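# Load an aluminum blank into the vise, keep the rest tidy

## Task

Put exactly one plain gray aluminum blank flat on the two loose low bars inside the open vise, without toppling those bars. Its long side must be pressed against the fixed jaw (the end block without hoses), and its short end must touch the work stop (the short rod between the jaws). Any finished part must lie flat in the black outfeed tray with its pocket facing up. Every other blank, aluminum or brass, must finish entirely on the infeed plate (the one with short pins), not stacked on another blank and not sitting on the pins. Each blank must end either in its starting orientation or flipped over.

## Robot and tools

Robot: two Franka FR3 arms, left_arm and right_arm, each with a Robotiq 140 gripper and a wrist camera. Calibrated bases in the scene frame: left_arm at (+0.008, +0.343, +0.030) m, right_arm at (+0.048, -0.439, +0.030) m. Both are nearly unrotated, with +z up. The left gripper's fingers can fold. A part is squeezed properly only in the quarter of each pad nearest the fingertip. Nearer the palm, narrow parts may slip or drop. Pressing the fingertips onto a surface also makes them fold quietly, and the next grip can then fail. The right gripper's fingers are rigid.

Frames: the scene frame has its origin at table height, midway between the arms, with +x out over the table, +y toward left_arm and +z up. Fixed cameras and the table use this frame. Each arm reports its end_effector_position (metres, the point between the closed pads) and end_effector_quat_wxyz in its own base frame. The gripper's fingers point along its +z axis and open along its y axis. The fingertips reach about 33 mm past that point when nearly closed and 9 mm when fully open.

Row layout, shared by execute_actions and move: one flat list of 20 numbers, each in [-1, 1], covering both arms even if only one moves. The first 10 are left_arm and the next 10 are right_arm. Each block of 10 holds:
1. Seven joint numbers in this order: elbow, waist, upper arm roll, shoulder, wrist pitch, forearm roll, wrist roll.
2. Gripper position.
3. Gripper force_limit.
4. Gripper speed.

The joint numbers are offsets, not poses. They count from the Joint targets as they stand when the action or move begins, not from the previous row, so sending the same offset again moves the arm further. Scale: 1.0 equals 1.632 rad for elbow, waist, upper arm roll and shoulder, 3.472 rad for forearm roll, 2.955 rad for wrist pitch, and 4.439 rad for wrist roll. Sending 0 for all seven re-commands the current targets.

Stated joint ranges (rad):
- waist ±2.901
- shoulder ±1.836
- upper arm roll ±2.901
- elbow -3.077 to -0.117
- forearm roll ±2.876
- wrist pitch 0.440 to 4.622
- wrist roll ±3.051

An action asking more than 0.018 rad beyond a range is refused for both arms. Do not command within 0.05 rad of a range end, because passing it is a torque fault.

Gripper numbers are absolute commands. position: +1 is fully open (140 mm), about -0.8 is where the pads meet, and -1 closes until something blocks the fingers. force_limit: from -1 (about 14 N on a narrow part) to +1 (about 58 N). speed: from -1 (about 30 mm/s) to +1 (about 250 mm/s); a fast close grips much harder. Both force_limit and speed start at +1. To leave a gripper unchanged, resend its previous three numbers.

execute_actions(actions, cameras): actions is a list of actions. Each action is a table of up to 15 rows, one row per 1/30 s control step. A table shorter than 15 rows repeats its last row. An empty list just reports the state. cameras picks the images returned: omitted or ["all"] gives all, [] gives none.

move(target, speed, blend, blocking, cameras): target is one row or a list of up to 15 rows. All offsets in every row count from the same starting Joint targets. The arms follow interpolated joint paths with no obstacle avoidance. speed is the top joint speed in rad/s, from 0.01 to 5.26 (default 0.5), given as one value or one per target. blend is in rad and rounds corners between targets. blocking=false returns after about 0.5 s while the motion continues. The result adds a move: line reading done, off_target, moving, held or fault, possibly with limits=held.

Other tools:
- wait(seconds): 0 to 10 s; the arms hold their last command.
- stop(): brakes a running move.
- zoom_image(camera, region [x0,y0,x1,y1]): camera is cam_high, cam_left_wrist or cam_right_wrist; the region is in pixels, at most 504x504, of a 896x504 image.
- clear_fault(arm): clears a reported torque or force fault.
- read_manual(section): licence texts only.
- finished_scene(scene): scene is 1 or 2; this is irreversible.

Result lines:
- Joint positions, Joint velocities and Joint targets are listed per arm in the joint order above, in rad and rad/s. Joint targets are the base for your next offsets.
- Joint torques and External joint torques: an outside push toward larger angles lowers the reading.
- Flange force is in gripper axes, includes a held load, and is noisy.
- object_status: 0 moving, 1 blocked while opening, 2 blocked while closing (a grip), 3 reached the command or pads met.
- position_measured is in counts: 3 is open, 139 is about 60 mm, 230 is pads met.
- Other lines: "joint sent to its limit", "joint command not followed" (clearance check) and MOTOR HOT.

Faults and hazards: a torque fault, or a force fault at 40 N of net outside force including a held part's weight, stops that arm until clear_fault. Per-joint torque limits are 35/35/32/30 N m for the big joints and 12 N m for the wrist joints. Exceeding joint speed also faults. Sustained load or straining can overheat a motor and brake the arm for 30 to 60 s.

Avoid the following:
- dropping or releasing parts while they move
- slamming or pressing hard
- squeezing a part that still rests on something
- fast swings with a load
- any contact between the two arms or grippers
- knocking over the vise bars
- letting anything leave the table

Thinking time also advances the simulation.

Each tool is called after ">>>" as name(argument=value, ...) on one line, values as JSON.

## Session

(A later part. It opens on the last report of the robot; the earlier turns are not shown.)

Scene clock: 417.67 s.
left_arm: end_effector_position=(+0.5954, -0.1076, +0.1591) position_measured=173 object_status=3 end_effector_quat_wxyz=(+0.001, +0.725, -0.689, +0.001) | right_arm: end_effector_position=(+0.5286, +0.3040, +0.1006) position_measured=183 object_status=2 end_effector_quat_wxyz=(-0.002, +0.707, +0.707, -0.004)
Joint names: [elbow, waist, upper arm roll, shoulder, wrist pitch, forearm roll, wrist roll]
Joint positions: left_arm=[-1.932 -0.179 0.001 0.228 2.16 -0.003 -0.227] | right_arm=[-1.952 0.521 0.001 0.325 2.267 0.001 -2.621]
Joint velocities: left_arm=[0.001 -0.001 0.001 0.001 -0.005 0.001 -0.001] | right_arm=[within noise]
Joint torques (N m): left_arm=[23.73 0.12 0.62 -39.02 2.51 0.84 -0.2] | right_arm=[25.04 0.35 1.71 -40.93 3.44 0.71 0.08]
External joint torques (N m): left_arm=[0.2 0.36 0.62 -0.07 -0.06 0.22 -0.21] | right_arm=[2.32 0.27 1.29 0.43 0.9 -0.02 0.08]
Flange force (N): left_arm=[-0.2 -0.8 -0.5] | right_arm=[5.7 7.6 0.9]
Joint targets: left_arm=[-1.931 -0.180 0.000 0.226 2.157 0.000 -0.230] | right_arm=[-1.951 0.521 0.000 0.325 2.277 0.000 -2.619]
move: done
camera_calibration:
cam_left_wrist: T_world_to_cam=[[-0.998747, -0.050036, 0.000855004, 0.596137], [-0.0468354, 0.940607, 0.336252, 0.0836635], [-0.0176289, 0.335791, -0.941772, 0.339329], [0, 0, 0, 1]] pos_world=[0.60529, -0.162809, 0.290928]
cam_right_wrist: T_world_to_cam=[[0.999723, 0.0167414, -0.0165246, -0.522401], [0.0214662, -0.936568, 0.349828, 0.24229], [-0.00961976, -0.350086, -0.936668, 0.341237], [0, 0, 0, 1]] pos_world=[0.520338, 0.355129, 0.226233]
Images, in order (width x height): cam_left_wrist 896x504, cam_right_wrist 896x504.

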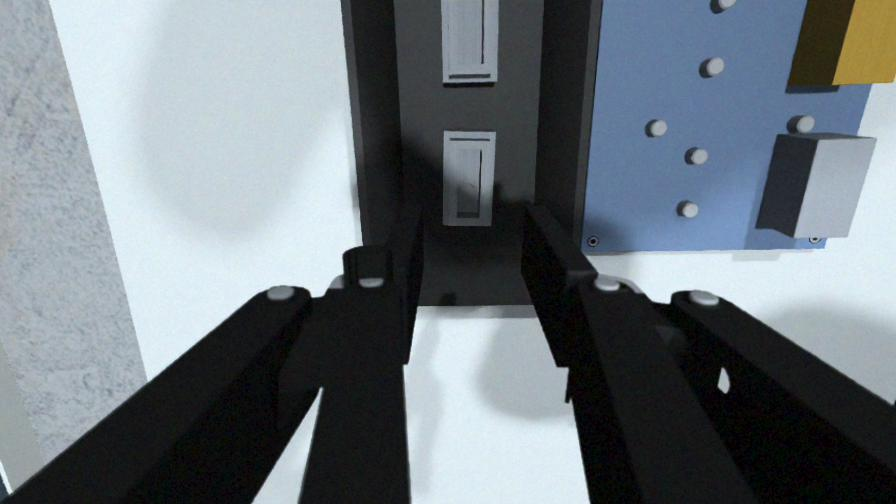

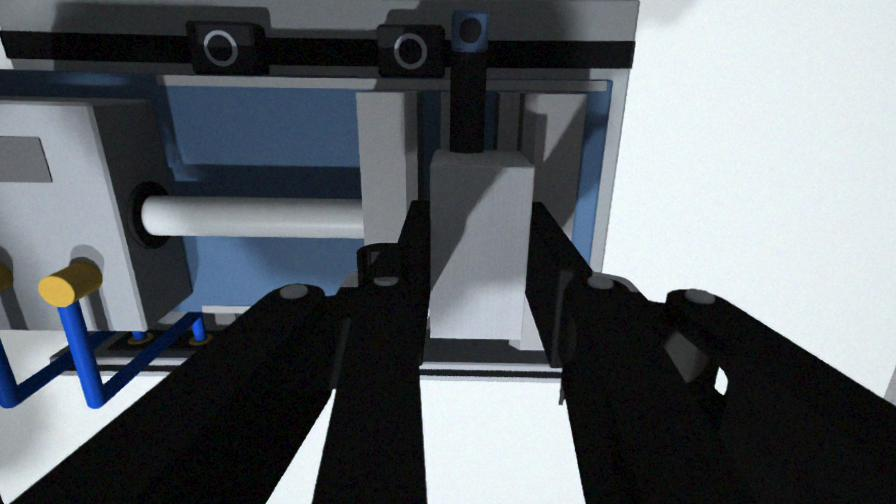

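>>> execute_actions(actions=[[[0,0,0,0,0,0,0,-0.35,-1,-1, -0.00041,0,0,0.0009,0.00073,0,0,-1,-1,-1]],[[0,0,0,0,0,0,0,-0.35,-1,-1, -0.00041,0,0,0.0009,0.00073,0,0,-1,-1,-1]],[[0,0,0,0,0,0,0,-0.35,-1,-1, -0.00041,0,0,0.0009,0.00073,0,0,-1,-1,-1]]], cameras=[])

Scene clock: 428.10 s.
left_arm: end_effector_position=(+0.5951, -0.1075, +0.1590) position_measured=173 object_status=3 end_effector_quat_wxyz=(+0.001, +0.725, -0.689, +0.000) | right_arm: end_effector_position=(+0.5286, +0.3039, +0.0978) position_measured=183 object_status=2 end_effector_quat_wxyz=(-0.002, +0.707, +0.707, -0.005)
Joint names: [elbow, waist, upper arm roll, shoulder, wrist pitch, forearm roll, wrist roll]
Joint positions: left_arm=[-1.932 -0.179 0.001 0.228 2.159 -0.003 -0.227] | right_arm=[-1.953 0.521 0.001 0.329 2.273 0.001 -2.621]
Joint velocities: within noise
Joint torques (N m): left_arm=[23.74 0.11 0.63 -39.02 2.55 0.84 -0.23] | right_arm=[24.71 0.27 1.68 -40.16 3.55 0.75 0.09]
External joint torques (N m): left_arm=[0.06 0.16 0.46 0.25 -0.03 0.22 -0.23] | right_arm=[2.07 0.34 1.39 1.29 1.02 0.03 0.1]
External joint torques at the end of the 1st action: left_arm=[0.13 0.3 0.55 0.09 -0.03 0.22 -0.23] | right_arm=[2.33 0.36 1.39 0.39 0.92 0.01 0.01]
External joint torques at the end of the 2nd action: left_arm=[0.14 0.34 0.59 0.02 -0.02 0.23 -0.22] | right_arm=[2.15 0.44 1.36 0.44 0.93 0.02 0.03]
Flange force (N): left_arm=[0.2 -1.0 0.1] | right_arm=[6.4 8.5 2.6]
Flange force at the end of the 1st action (N): left_arm=[0.0 -0.9 -0.1] | right_arm=[5.6 7.5 0.9]
Flange force at the end of the 2nd action (N): left_arm=[-0.2 -0.7 -0.2] | right_arm=[5.4 6.9 1.1]
Joint targets: left_arm=[-1.931 -0.180 0.000 0.226 2.157 0.000 -0.230] | right_arm=[-1.953 0.521 0.000 0.329 2.283 0.000 -2.619]
Step readings (joint positions of left_arm | right_arm; steps 1 to 15: 1st action; 16 to 30: 2nd action; 31 to 45: 3rd action):
0: [-1.932 -0.179 0.001 0.228 2.159 -0.003 -0.227] | [-1.952 0.521 0.001 0.325 2.267 0.001 -2.621]
1: [-1.932 -0.179 0.001 0.228 2.159 -0.003 -0.227] | [-1.952 0.521 0.001 0.325 2.267 0.001 -2.621]
2: [-1.932 -0.179 0.001 0.228 2.159 -0.003 -0.227] | [-1.952 0.521 0.001 0.325 2.267 0.001 -2.621]
4: [-1.932 -0.179 0.001 0.228 2.159 -0.003 -0.227] | [-1.952 0.521 0.001 0.326 2.268 0.001 -2.621]
8: [-1.932 -0.179 0.001 0.228 2.159 -0.003 -0.227] | [-1.952 0.521 0.001 0.326 2.269 0.001 -2.621]
15: [-1.932 -0.179 0.001 0.228 2.159 -0.003 -0.227] | [-1.952 0.521 0.001 0.326 2.269 0.001 -2.621]
16: [-1.932 -0.179 0.001 0.228 2.159 -0.003 -0.227] | [-1.952 0.521 0.001 0.326 2.269 0.001 -2.621]
17: [-1.932 -0.179 0.001 0.228 2.159 -0.003 -0.227] | [-1.952 0.521 0.001 0.326 2.269 0.001 -2.621]
19: [-1.932 -0.179 0.001 0.228 2.159 -0.003 -0.227] | [-1.953 0.521 0.001 0.327 2.270 0.001 -2.621]
23: [-1.932 -0.179 0.001 0.228 2.159 -0.003 -0.227] | [-1.953 0.521 0.001 0.328 2.271 0.001 -2.621]
30: [-1.932 -0.179 0.001 0.228 2.159 -0.003 -0.227] | [-1.953 0.521 0.001 0.328 2.271 0.001 -2.621]
31: [-1.932 -0.179 0.001 0.228 2.159 -0.003 -0.227] | [-1.953 0.521 0.001 0.328 2.271 0.001 -2.621]
32: [-1.932 -0.179 0.001 0.228 2.159 -0.003 -0.227] | [-1.953 0.521 0.001 0.328 2.271 0.001 -2.621]
34: [-1.932 -0.179 0.001 0.228 2.159 -0.003 -0.227] | [-1.953 0.521 0.001 0.328 2.272 0.001 -2.621]
38: [-1.932 -0.179 0.001 0.228 2.159 -0.003 -0.227] | [-1.953 0.521 0.001 0.329 2.273 0.001 -2.621]
45: [-1.932 -0.179 0.001 0.228 2.159 -0.003 -0.227] | [-1.953 0.521 0.001 0.329 2.273 0.001 -2.621]
No camera images: "cameras" was empty.

>>> execute_actions(actions=[], cameras=["cam_high"])

Scene clock: 438.90 s.
left_arm: end_effector_position=(+0.5951, -0.1075, +0.1590) position_measured=173 object_status=3 end_effector_quat_wxyz=(+0.001, +0.725, -0.689, +0.000) | right_arm: end_effector_position=(+0.5286, +0.3039, +0.0978) position_measured=183 object_status=2 end_effector_quat_wxyz=(-0.002, +0.707, +0.707, -0.005)
Joint names: [elbow, waist, upper arm roll, shoulder, wrist pitch, forearm roll, wrist roll]
Joint positions: left_arm=[-1.932 -0.179 0.001 0.228 2.159 -0.003 -0.227] | right_arm=[-1.953 0.521 0.001 0.329 2.273 0.001 -2.621]
Joint velocities: within noise
Joint torques (N m): left_arm=[23.69 0.06 0.62 -39.02 2.57 0.83 -0.2] | right_arm=[24.74 0.16 1.73 -40.26 3.58 0.72 0]
External joint torques (N m): left_arm=[0.16 0.22 0.56 -0.03 0 0.21 -0.2] | right_arm=[2.02 0.35 1.54 1.32 1.03 0 0]
Flange force (N): left_arm=[-0.1 -0.6 -0.2] | right_arm=[6.2 8.4 2.7]
Joint targets: left_arm=[-1.931 -0.180 0.000 0.226 2.157 0.000 -0.230] | right_arm=[-1.953 0.521 0.000 0.329 2.283 0.000 -2.619]
Tool commands: left_gripper/position=-0.35 left_gripper/force_limit=-1.0 left_gripper/speed=-1.0 right_gripper/position=-1.0 right_gripper/force_limit=-1.0 right_gripper/speed=-1.0
Images, in order (width x height): cam_high 896x504.

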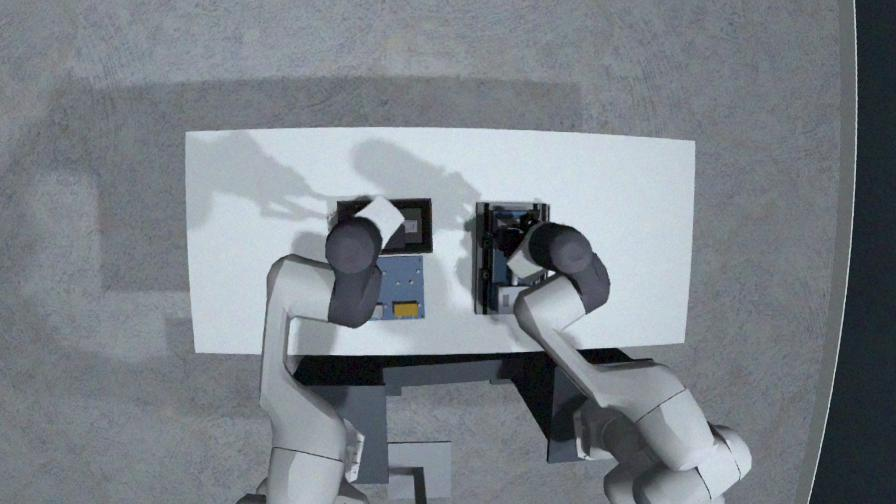

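>>> move(target=[0,0,0,0,0,0,0,-0.35,-1,-1,-0.00045,0,0,0.00093,0.00076,0,0,-1,-1,-1], speed=0.05, cameras=[])

Scene clock: 441.33 s.
left_arm: end_effector_position=(+0.5951, -0.1075, +0.1590) position_measured=173 object_status=3 end_effector_quat_wxyz=(+0.001, +0.725, -0.689, +0.000) | right_arm: end_effector_position=(+0.5286, +0.3039, +0.0978) position_measured=183 object_status=2 end_effector_quat_wxyz=(-0.002, +0.707, +0.707, -0.005)
Joint names: [elbow, waist, upper arm roll, shoulder, wrist pitch, forearm roll, wrist roll]
Joint positions: left_arm=[-1.932 -0.179 0.001 0.228 2.159 -0.003 -0.227] | right_arm=[-1.954 0.521 0.001 0.329 2.273 0.001 -2.621]
Joint velocities: within noise
Joint torques (N m): left_arm=[23.73 0.09 0.61 -39.01 2.57 0.83 -0.19] | right_arm=[24.36 0.21 1.67 -39.24 3.86 0.72 0.03]
External joint torques (N m): left_arm=[0.22 0.25 0.55 -0.05 0.01 0.21 -0.19] | right_arm=[1.75 0.15 1.26 2.11 1.33 0.01 0.03]
Flange force (N): left_arm=[-0.1 -0.8 -0.3] | right_arm=[6.3 9.2 4.7]
Joint targets: left_arm=[-1.931 -0.180 0.000 0.226 2.157 0.000 -0.230] | right_arm=[-1.954 0.521 0.000 0.331 2.285 0.000 -2.619]
move: off_target (right_arm); right_arm: the wrist pitch is farthest, 0.013 rad from its target
No camera images: "cameras" was empty.

>>> move(target=[[0,0,0,0,0,0,0,-0.35,-1,-1,0.00045,0,0,-0.00093,-0.00076,0,0,-1,-1,-1],[0,0,0,0,0,0,0,-0.35,-1,-1,0.00045,0,0,-0.00093,-0.00076,0,0,-0.3,-1,-1],[0,0,0,0,0,0,0,-0.35,-1,-1,0.00045,0,0,-0.00093,-0.00076,0,0,-0.175,-1,-1]], speed=0.05, cameras=["cam_right_wrist"])

Scene clock: 452.23 s.
left_arm: end_effector_position=(+0.5950, -0.1075, +0.1590) position_measured=173 object_status=3 end_effector_quat_wxyz=(+0.001, +0.725, -0.689, +0.000) | right_arm: end_effector_position=(+0.5302, +0.3049, +0.0983) position_measured=151 object_status=0 end_effector_quat_wxyz=(-0.001, +0.707, +0.707, -0.002)
Joint names: [elbow, waist, upper arm roll, shoulder, wrist pitch, forearm roll, wrist roll]
Joint positions: left_arm=[-1.932 -0.179 0.001 0.228 2.159 -0.003 -0.227] | right_arm=[-1.954 0.521 0.001 0.329 2.279 0.001 -2.621]
Joint velocities: within noise
Joint torques (N m): left_arm=[23.73 0.14 0.62 -39.06 2.57 0.84 -0.21] | right_arm=[24.04 -0.38 1.02 -40.93 2.74 0.75 0.05]
External joint torques (N m): left_arm=[0.15 0.29 0.55 0.01 0 0.22 -0.21] | right_arm=[1.32 -0.46 0.59 0.64 0.18 0.03 0.06]
Flange force (N): left_arm=[-0.1 -0.7 -0.2] | right_arm=[3.3 6.0 0.4]
Joint targets: left_arm=[-1.931 -0.180 0.000 0.226 2.157 0.000 -0.230] | right_arm=[-1.953 0.521 0.000 0.329 2.283 0.000 -2.619]
move: done
camera_calibration:
cam_right_wrist: T_world_to_cam=[[0.999794, 0.0168226, -0.0113853, -0.524597], [0.01973, -0.937564, 0.347254, 0.245365], [-0.00483273, -0.347407, -0.937702, 0.336143], [0, 0, 0, 1]] pos_world=[0.521273, 0.355649, 0.224026]
Images, in order (width x height): cam_right_wrist 896x504.

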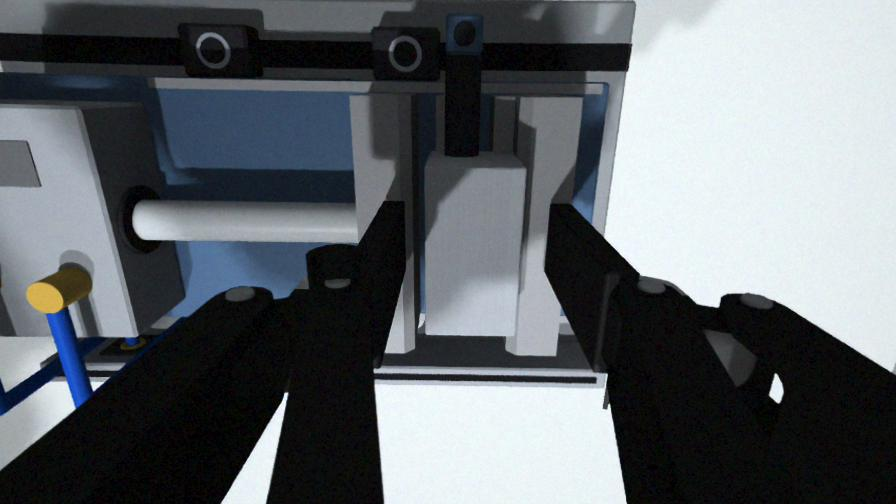

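>>> move(target=[[0,0,0,0,0,0,0,-0.35,-1,-1,0.0045,0,0,-0.0093,-0.0076,0,0,-0.175,-1,-1],[0,0,0,0,0,0,0,-0.35,-1,-1,0.03385,0,0,-0.04849,-0.04581,0,0,-0.175,-1,-1]], speed=[0.03,0.15], cameras=["cam_right_wrist"])

Scene clock: 464.40 s.
left_arm: end_effector_position=(+0.5950, -0.1075, +0.1590) position_measured=173 object_status=3 end_effector_quat_wxyz=(+0.001, +0.725, -0.689, +0.000) | right_arm: end_effector_position=(+0.5321, +0.3060, +0.1594) position_measured=151 object_status=3 end_effector_quat_wxyz=(+0.000, +0.707, +0.707, +0.002)
Joint names: [elbow, waist, upper arm roll, shoulder, wrist pitch, forearm roll, wrist roll]
Joint positions: left_arm=[-1.932 -0.179 0.001 0.228 2.159 -0.003 -0.227] | right_arm=[-1.899 0.521 0.001 0.25 2.153 0.001 -2.621]
Joint velocities: left_arm=[within noise] | right_arm=[0 0 0.002 0 -0.004 0 0.001]
Joint torques (N m): left_arm=[23.74 0.11 0.63 -39.04 2.59 0.82 -0.21] | right_arm=[25.28 -0.34 1.06 -39.57 2.26 0.8 0.06]
External joint torques (N m): left_arm=[0.1 0.28 0.57 0.21 0.01 0.2 -0.21] | right_arm=[1.47 -0.44 0.69 0.67 -0.31 0 0.06]
Flange force (N): left_arm=[0.0 -1.0 0.2] | right_arm=[4.2 7.3 -1.6]
Joint targets: left_arm=[-1.931 -0.180 0.000 0.226 2.157 0.000 -0.230] | right_arm=[-1.898 0.521 0.000 0.250 2.148 0.000 -2.619]
move: done
camera_calibration:
cam_right_wrist: T_world_to_cam=[[0.999841, 0.0169943, -0.00531905, -0.526869], [0.0177868, -0.938782, 0.344052, 0.227101], [0.000853497, -0.344092, -0.938936, 0.390073], [0, 0, 0, 1]] pos_world=[0.522414, 0.356373, 0.285316]
Images, in order (width x height): cam_right_wrist 896x504.

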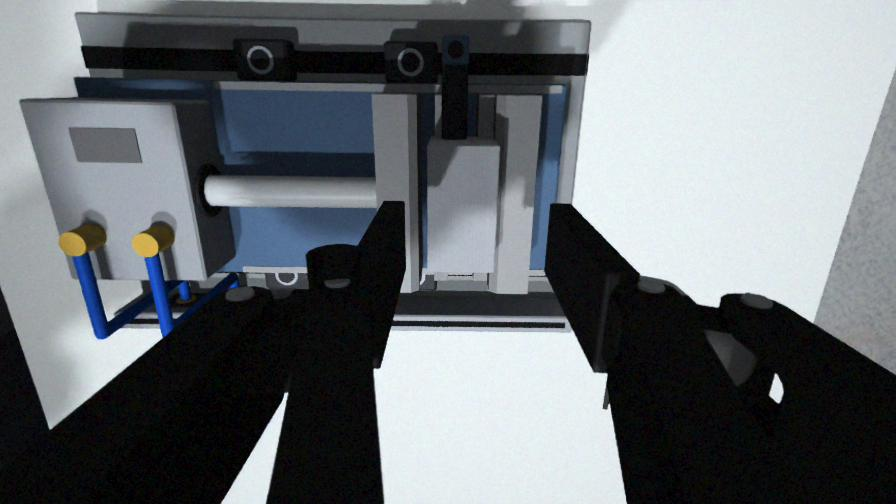

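>>> zoom_image(camera="cam_right_wrist", region=[360, 70, 600, 310])

Scaled by 2.100 from the camera's 896x504 image, which has a finer 1280x720 frame.

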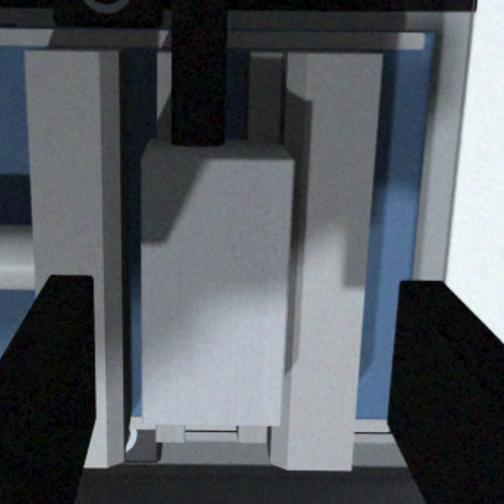

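>>> move(target=[0,0,0,0,0,0,0,-0.35,-1,-1,0.02942,-0.02988,0,0.02018,-0.0051,0,-0.01134,-0.175,-1,-1], speed=0.2, cameras=["cam_right_wrist"])

>>> zoom_image(camera="cam_right_wrist", region=[340, 40, 580, 280])

Scene clock: 478.97 s.
left_arm: end_effector_position=(+0.5950, -0.1075, +0.1590) position_measured=173 object_status=3 end_effector_quat_wxyz=(+0.001, +0.725, -0.689, +0.000) | right_arm: end_effector_position=(+0.5560, +0.2856, +0.1603) position_measured=151 object_status=3 end_effector_quat_wxyz=(+0.000, +0.709, +0.705, +0.002)
Joint names: [elbow, waist, upper arm roll, shoulder, wrist pitch, forearm roll, wrist roll]
Joint positions: left_arm=[-1.932 -0.179 0.001 0.228 2.159 -0.003 -0.227] | right_arm=[-1.852 0.474 0 0.282 2.137 0.001 -2.664]
Joint velocities: left_arm=[within noise] | right_arm=[-0.001 0 0.001 0.001 -0.001 0.002 -0.006]
Joint torques (N m): left_arm=[23.73 0.09 0.65 -39 2.59 0.82 -0.18] | right_arm=[25.58 -0.47 1.07 -40.15 2.26 0.79 -0.11]
External joint torques (N m): left_arm=[0.08 0.26 0.59 0.18 0.01 0.2 -0.19] | right_arm=[1.72 -0.38 0.85 1.03 -0.3 -0.01 -0.11]
Flange force (N): left_arm=[-0.1 -0.9 0.1] | right_arm=[4.8 9.6 -1.5]
Joint targets: left_arm=[-1.931 -0.180 0.000 0.226 2.157 0.000 -0.230] | right_arm=[-1.850 0.473 0.000 0.283 2.133 0.000 -2.669]
move: done
camera_calibration:
cam_right_wrist: T_world_to_cam=[[0.99991, 0.0125492, -0.0046824, -0.549333], [0.0133941, -0.938878, 0.34399, 0.209569], [-0.0000793996, -0.344022, -0.938962, 0.384337], [0, 0, 0, 1]] pos_world=[0.546507, 0.335873, 0.286216]
Images, in order (width x height): cam_right_wrist 896x504.

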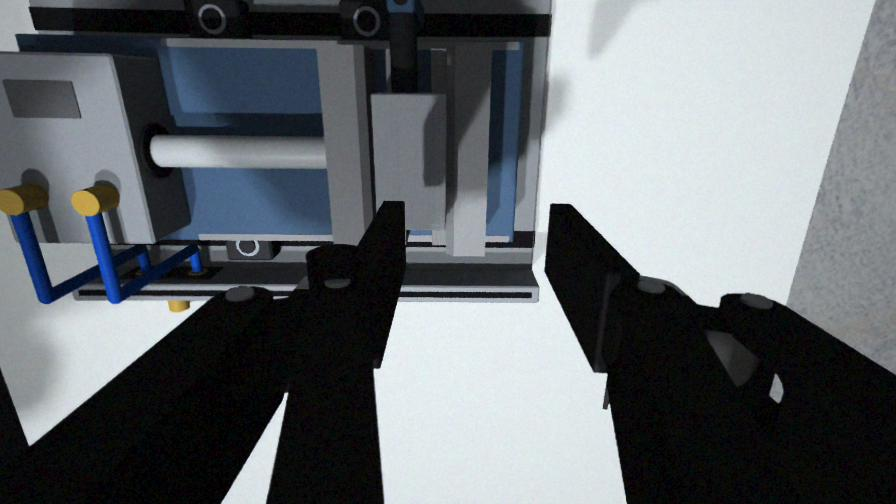

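Scaled by 2.100 from the camera's 896x504 image, which has a finer 1280x720 frame.

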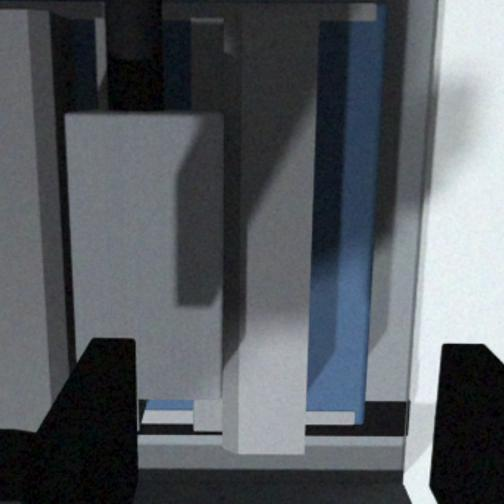

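>>> zoom_image(camera="cam_right_wrist", region=[400, 40, 500, 140])

>>> zoom_image(camera="cam_right_wrist", region=[400, 170, 500, 270])

Scaled by 5.040 from the camera's 896x504 image, which has a finer 1280x720 frame.

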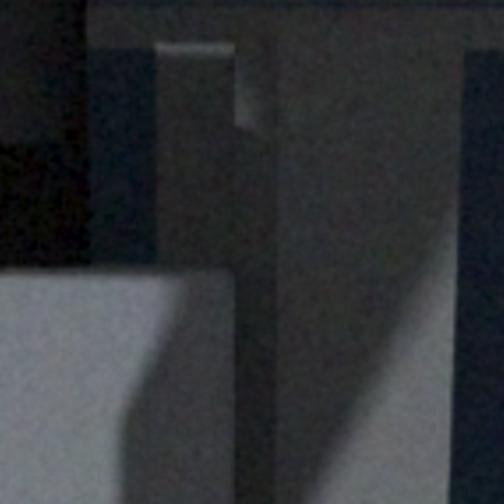

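Scaled by 5.040 from the camera's 896x504 image, which has a finer 1280x720 frame.

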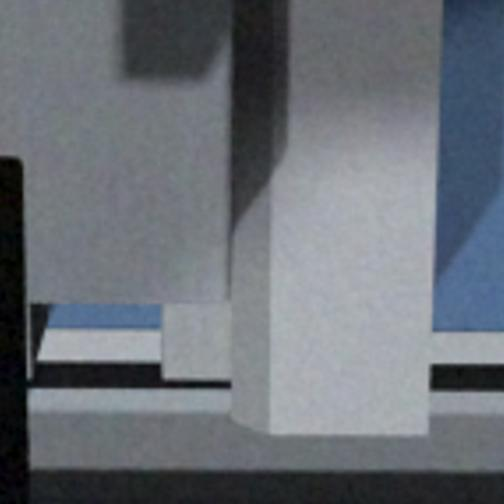

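>>> zoom_image(camera="cam_right_wrist", region=[365, 70, 415, 110])

>>> zoom_image(camera="cam_right_wrist", region=[425, 190, 475, 240])

Scaled by 10.080 from the camera's 896x504 image, which has a finer 1280x720 frame.

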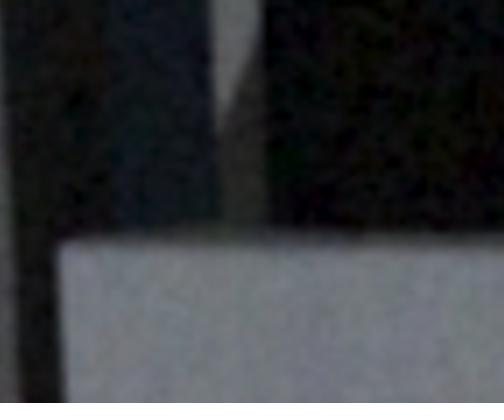

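Scaled by 10.080 from the camera's 896x504 image, which has a finer 1280x720 frame.

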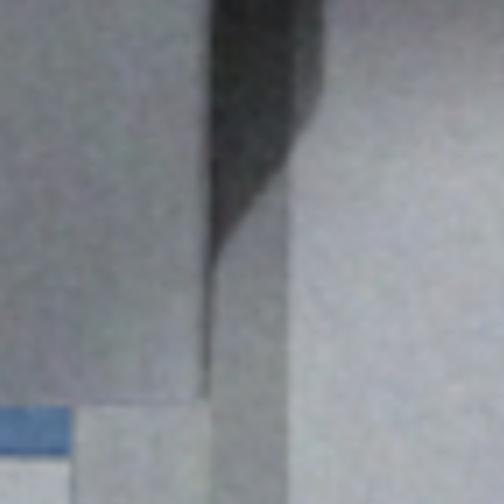

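>>> execute_actions(actions=[], cameras=["cam_high", "cam_left_wrist"])

>>> zoom_image(camera="cam_high", region=[320, 180, 580, 330])

Scene clock: 526.73 s.
left_arm: end_effector_position=(+0.5950, -0.1075, +0.1590) position_measured=173 object_status=3 end_effector_quat_wxyz=(+0.001, +0.725, -0.689, +0.000) | right_arm: end_effector_position=(+0.5560, +0.2855, +0.1604) position_measured=151 object_status=3 end_effector_quat_wxyz=(+0.000, +0.708, +0.706, +0.002)
Joint names: [elbow, waist, upper arm roll, shoulder, wrist pitch, forearm roll, wrist roll]
Joint positions: left_arm=[-1.932 -0.179 0.001 0.228 2.159 -0.003 -0.227] | right_arm=[-1.852 0.474 0 0.282 2.137 0.001 -2.666]
Joint velocities: within noise
Joint torques (N m): left_arm=[23.77 0.1 0.59 -39.04 2.6 0.83 -0.17] | right_arm=[25.58 -0.42 1.05 -40.21 2.29 0.81 -0.25]
External joint torques (N m): left_arm=[0.29 0.24 0.5 -0.14 0.04 0.22 -0.17] | right_arm=[1.61 -0.28 0.86 1.19 -0.29 0 -0.25]
Flange force (N): left_arm=[-0.1 -0.8 -0.4] | right_arm=[4.7 9.7 -1.2]
Joint targets: left_arm=[-1.931 -0.180 0.000 0.226 2.157 0.000 -0.230] | right_arm=[-1.850 0.473 0.000 0.283 2.133 0.000 -2.669]
Tool commands: left_gripper/position=-0.35 left_gripper/force_limit=-1.0 left_gripper/speed=-1.0 right_gripper/position=-0.175 right_gripper/force_limit=-1.0 right_gripper/speed=-1.0
camera_calibration:
cam_left_wrist: T_world_to_cam=[[-0.998747, -0.0500004, 0.00223446, 0.595538], [-0.0463333, 0.940536, 0.336519, 0.0832934], [-0.0189277, 0.335994, -0.941674, 0.340023], [0, 0, 0, 1]] pos_world=[0.605087, -0.162809, 0.29083]
Images, in order (width x height): cam_high 896x504, cam_left_wrist 896x504.

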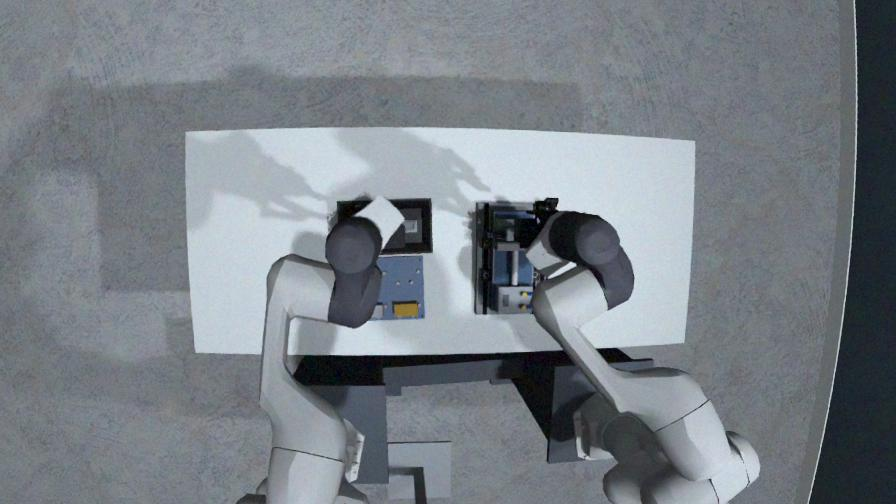

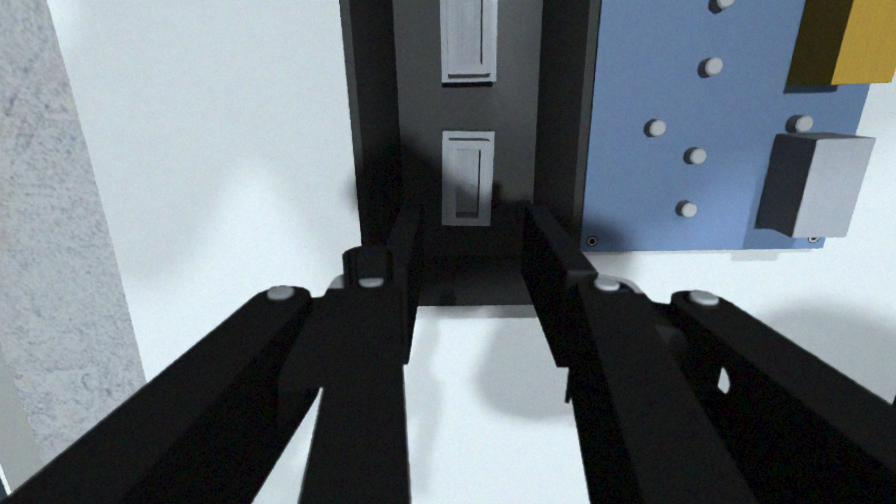

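Scaled by 1.938 from the camera's 896x504 image, which has a finer 1280x720 frame.

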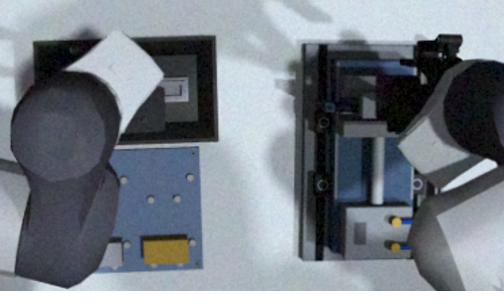

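>>> zoom_image(camera="cam_left_wrist", region=[680, 0, 896, 270])

>>> zoom_image(camera="cam_left_wrist", region=[350, 0, 600, 310])

Scaled by 1.867 from the camera's 896x504 image, which has a finer 1280x720 frame.

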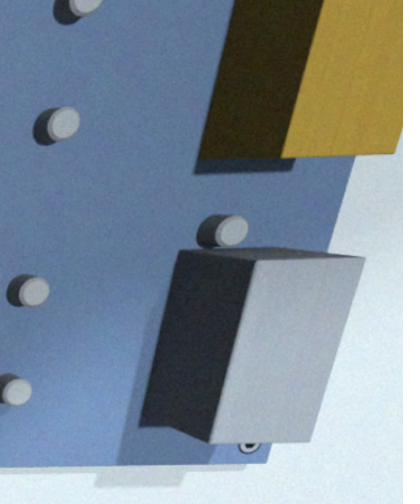

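Scaled by 1.626 from the camera's 896x504 image, which has a finer 1280x720 frame.

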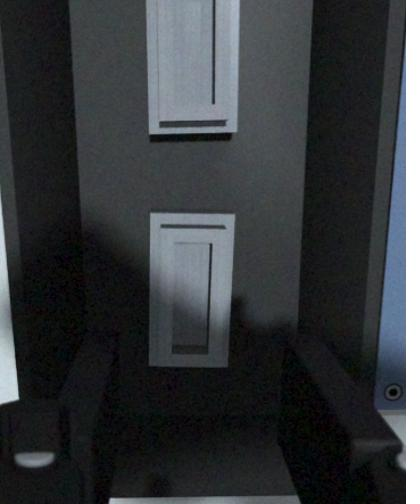

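>>> move(target=[0,0,0,0,0,0,0,-0.35,-1,-1,-0.02151,0.02192,0,-0.01491,0.00364,0,0.00815,-0.175,-1,-1], speed=0.15, cameras=["cam_right_wrist"])

>>> zoom_image(camera="cam_right_wrist", region=[390, 70, 520, 200])

>>> zoom_image(camera="cam_right_wrist", region=[390, 170, 540, 320])

Scene clock: 568.57 s.
left_arm: end_effector_position=(+0.5950, -0.1075, +0.1590) position_measured=173 object_status=3 end_effector_quat_wxyz=(+0.001, +0.725, -0.689, +0.000) | right_arm: end_effector_position=(+0.5372, +0.2990, +0.1593) position_measured=151 object_status=3 end_effector_quat_wxyz=(-0.001, +0.706, +0.708, -0.002)
Joint names: [elbow, waist, upper arm roll, shoulder, wrist pitch, forearm roll, wrist roll]
Joint positions: left_arm=[-1.932 -0.179 0.001 0.228 2.159 -0.003 -0.227] | right_arm=[-1.883 0.507 0 0.26 2.139 0.001 -2.638]
Joint velocities: left_arm=[within noise] | right_arm=[-0.001 0 0.001 0 0.001 0.001 0.005]
Joint torques (N m): left_arm=[23.72 0.13 0.65 -39.03 2.61 0.82 -0.2] | right_arm=[24.89 -0.08 1.02 -40.44 2.75 0.8 0.13]
External joint torques (N m): left_arm=[0.17 0.16 0.46 -0.01 0.04 0.2 -0.2] | right_arm=[1.06 -0.01 0.8 0.11 0.21 0.01 0.13]
Flange force (N): left_arm=[0.1 -0.6 -0.1] | right_arm=[2.8 3.6 -0.7]
Joint targets: left_arm=[-1.931 -0.180 0.000 0.226 2.157 0.000 -0.230] | right_arm=[-1.885 0.508 0.000 0.259 2.143 0.000 -2.633]
move: done
camera_calibration:
cam_right_wrist: T_world_to_cam=[[0.999717, 0.020235, -0.0125292, -0.531732], [0.0233301, -0.937282, 0.347791, 0.216446], [-0.00470583, -0.347985, -0.937488, 0.391437], [0, 0, 0, 1]] pos_world=[0.528373, 0.349844, 0.285027]
Images, in order (width x height): cam_right_wrist 896x504.

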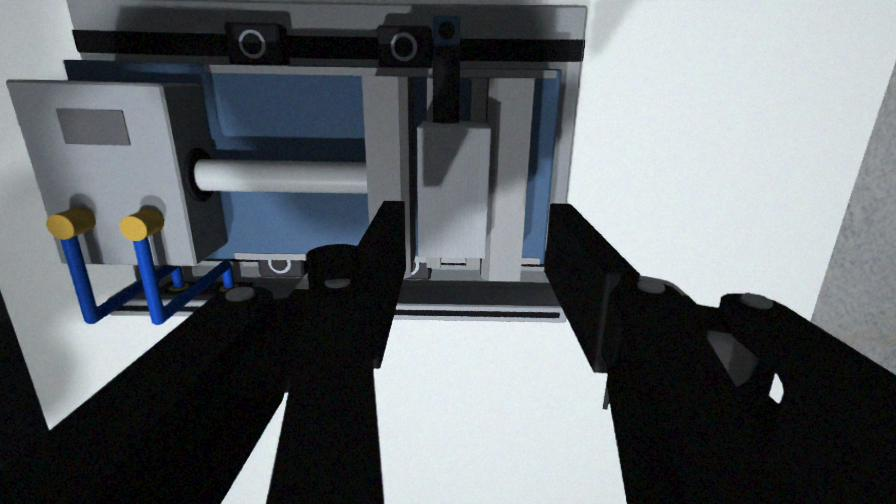

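Scaled by 3.877 from the camera's 896x504 image, which has a finer 1280x720 frame.

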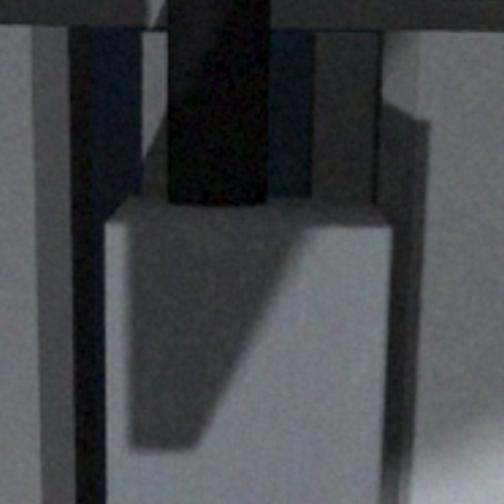

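Scaled by 3.360 from the camera's 896x504 image, which has a finer 1280x720 frame.

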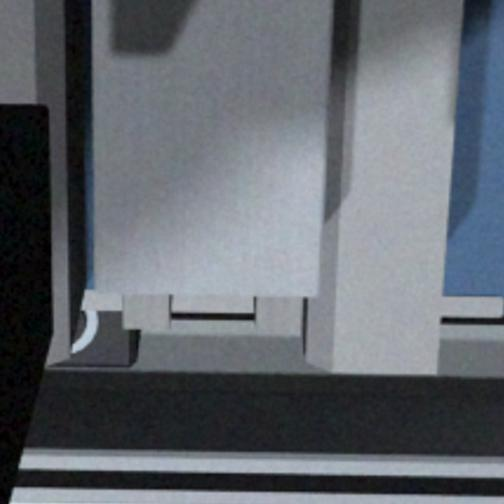

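>>> finished_scene(scene=2)

The scene is finished: the task was done.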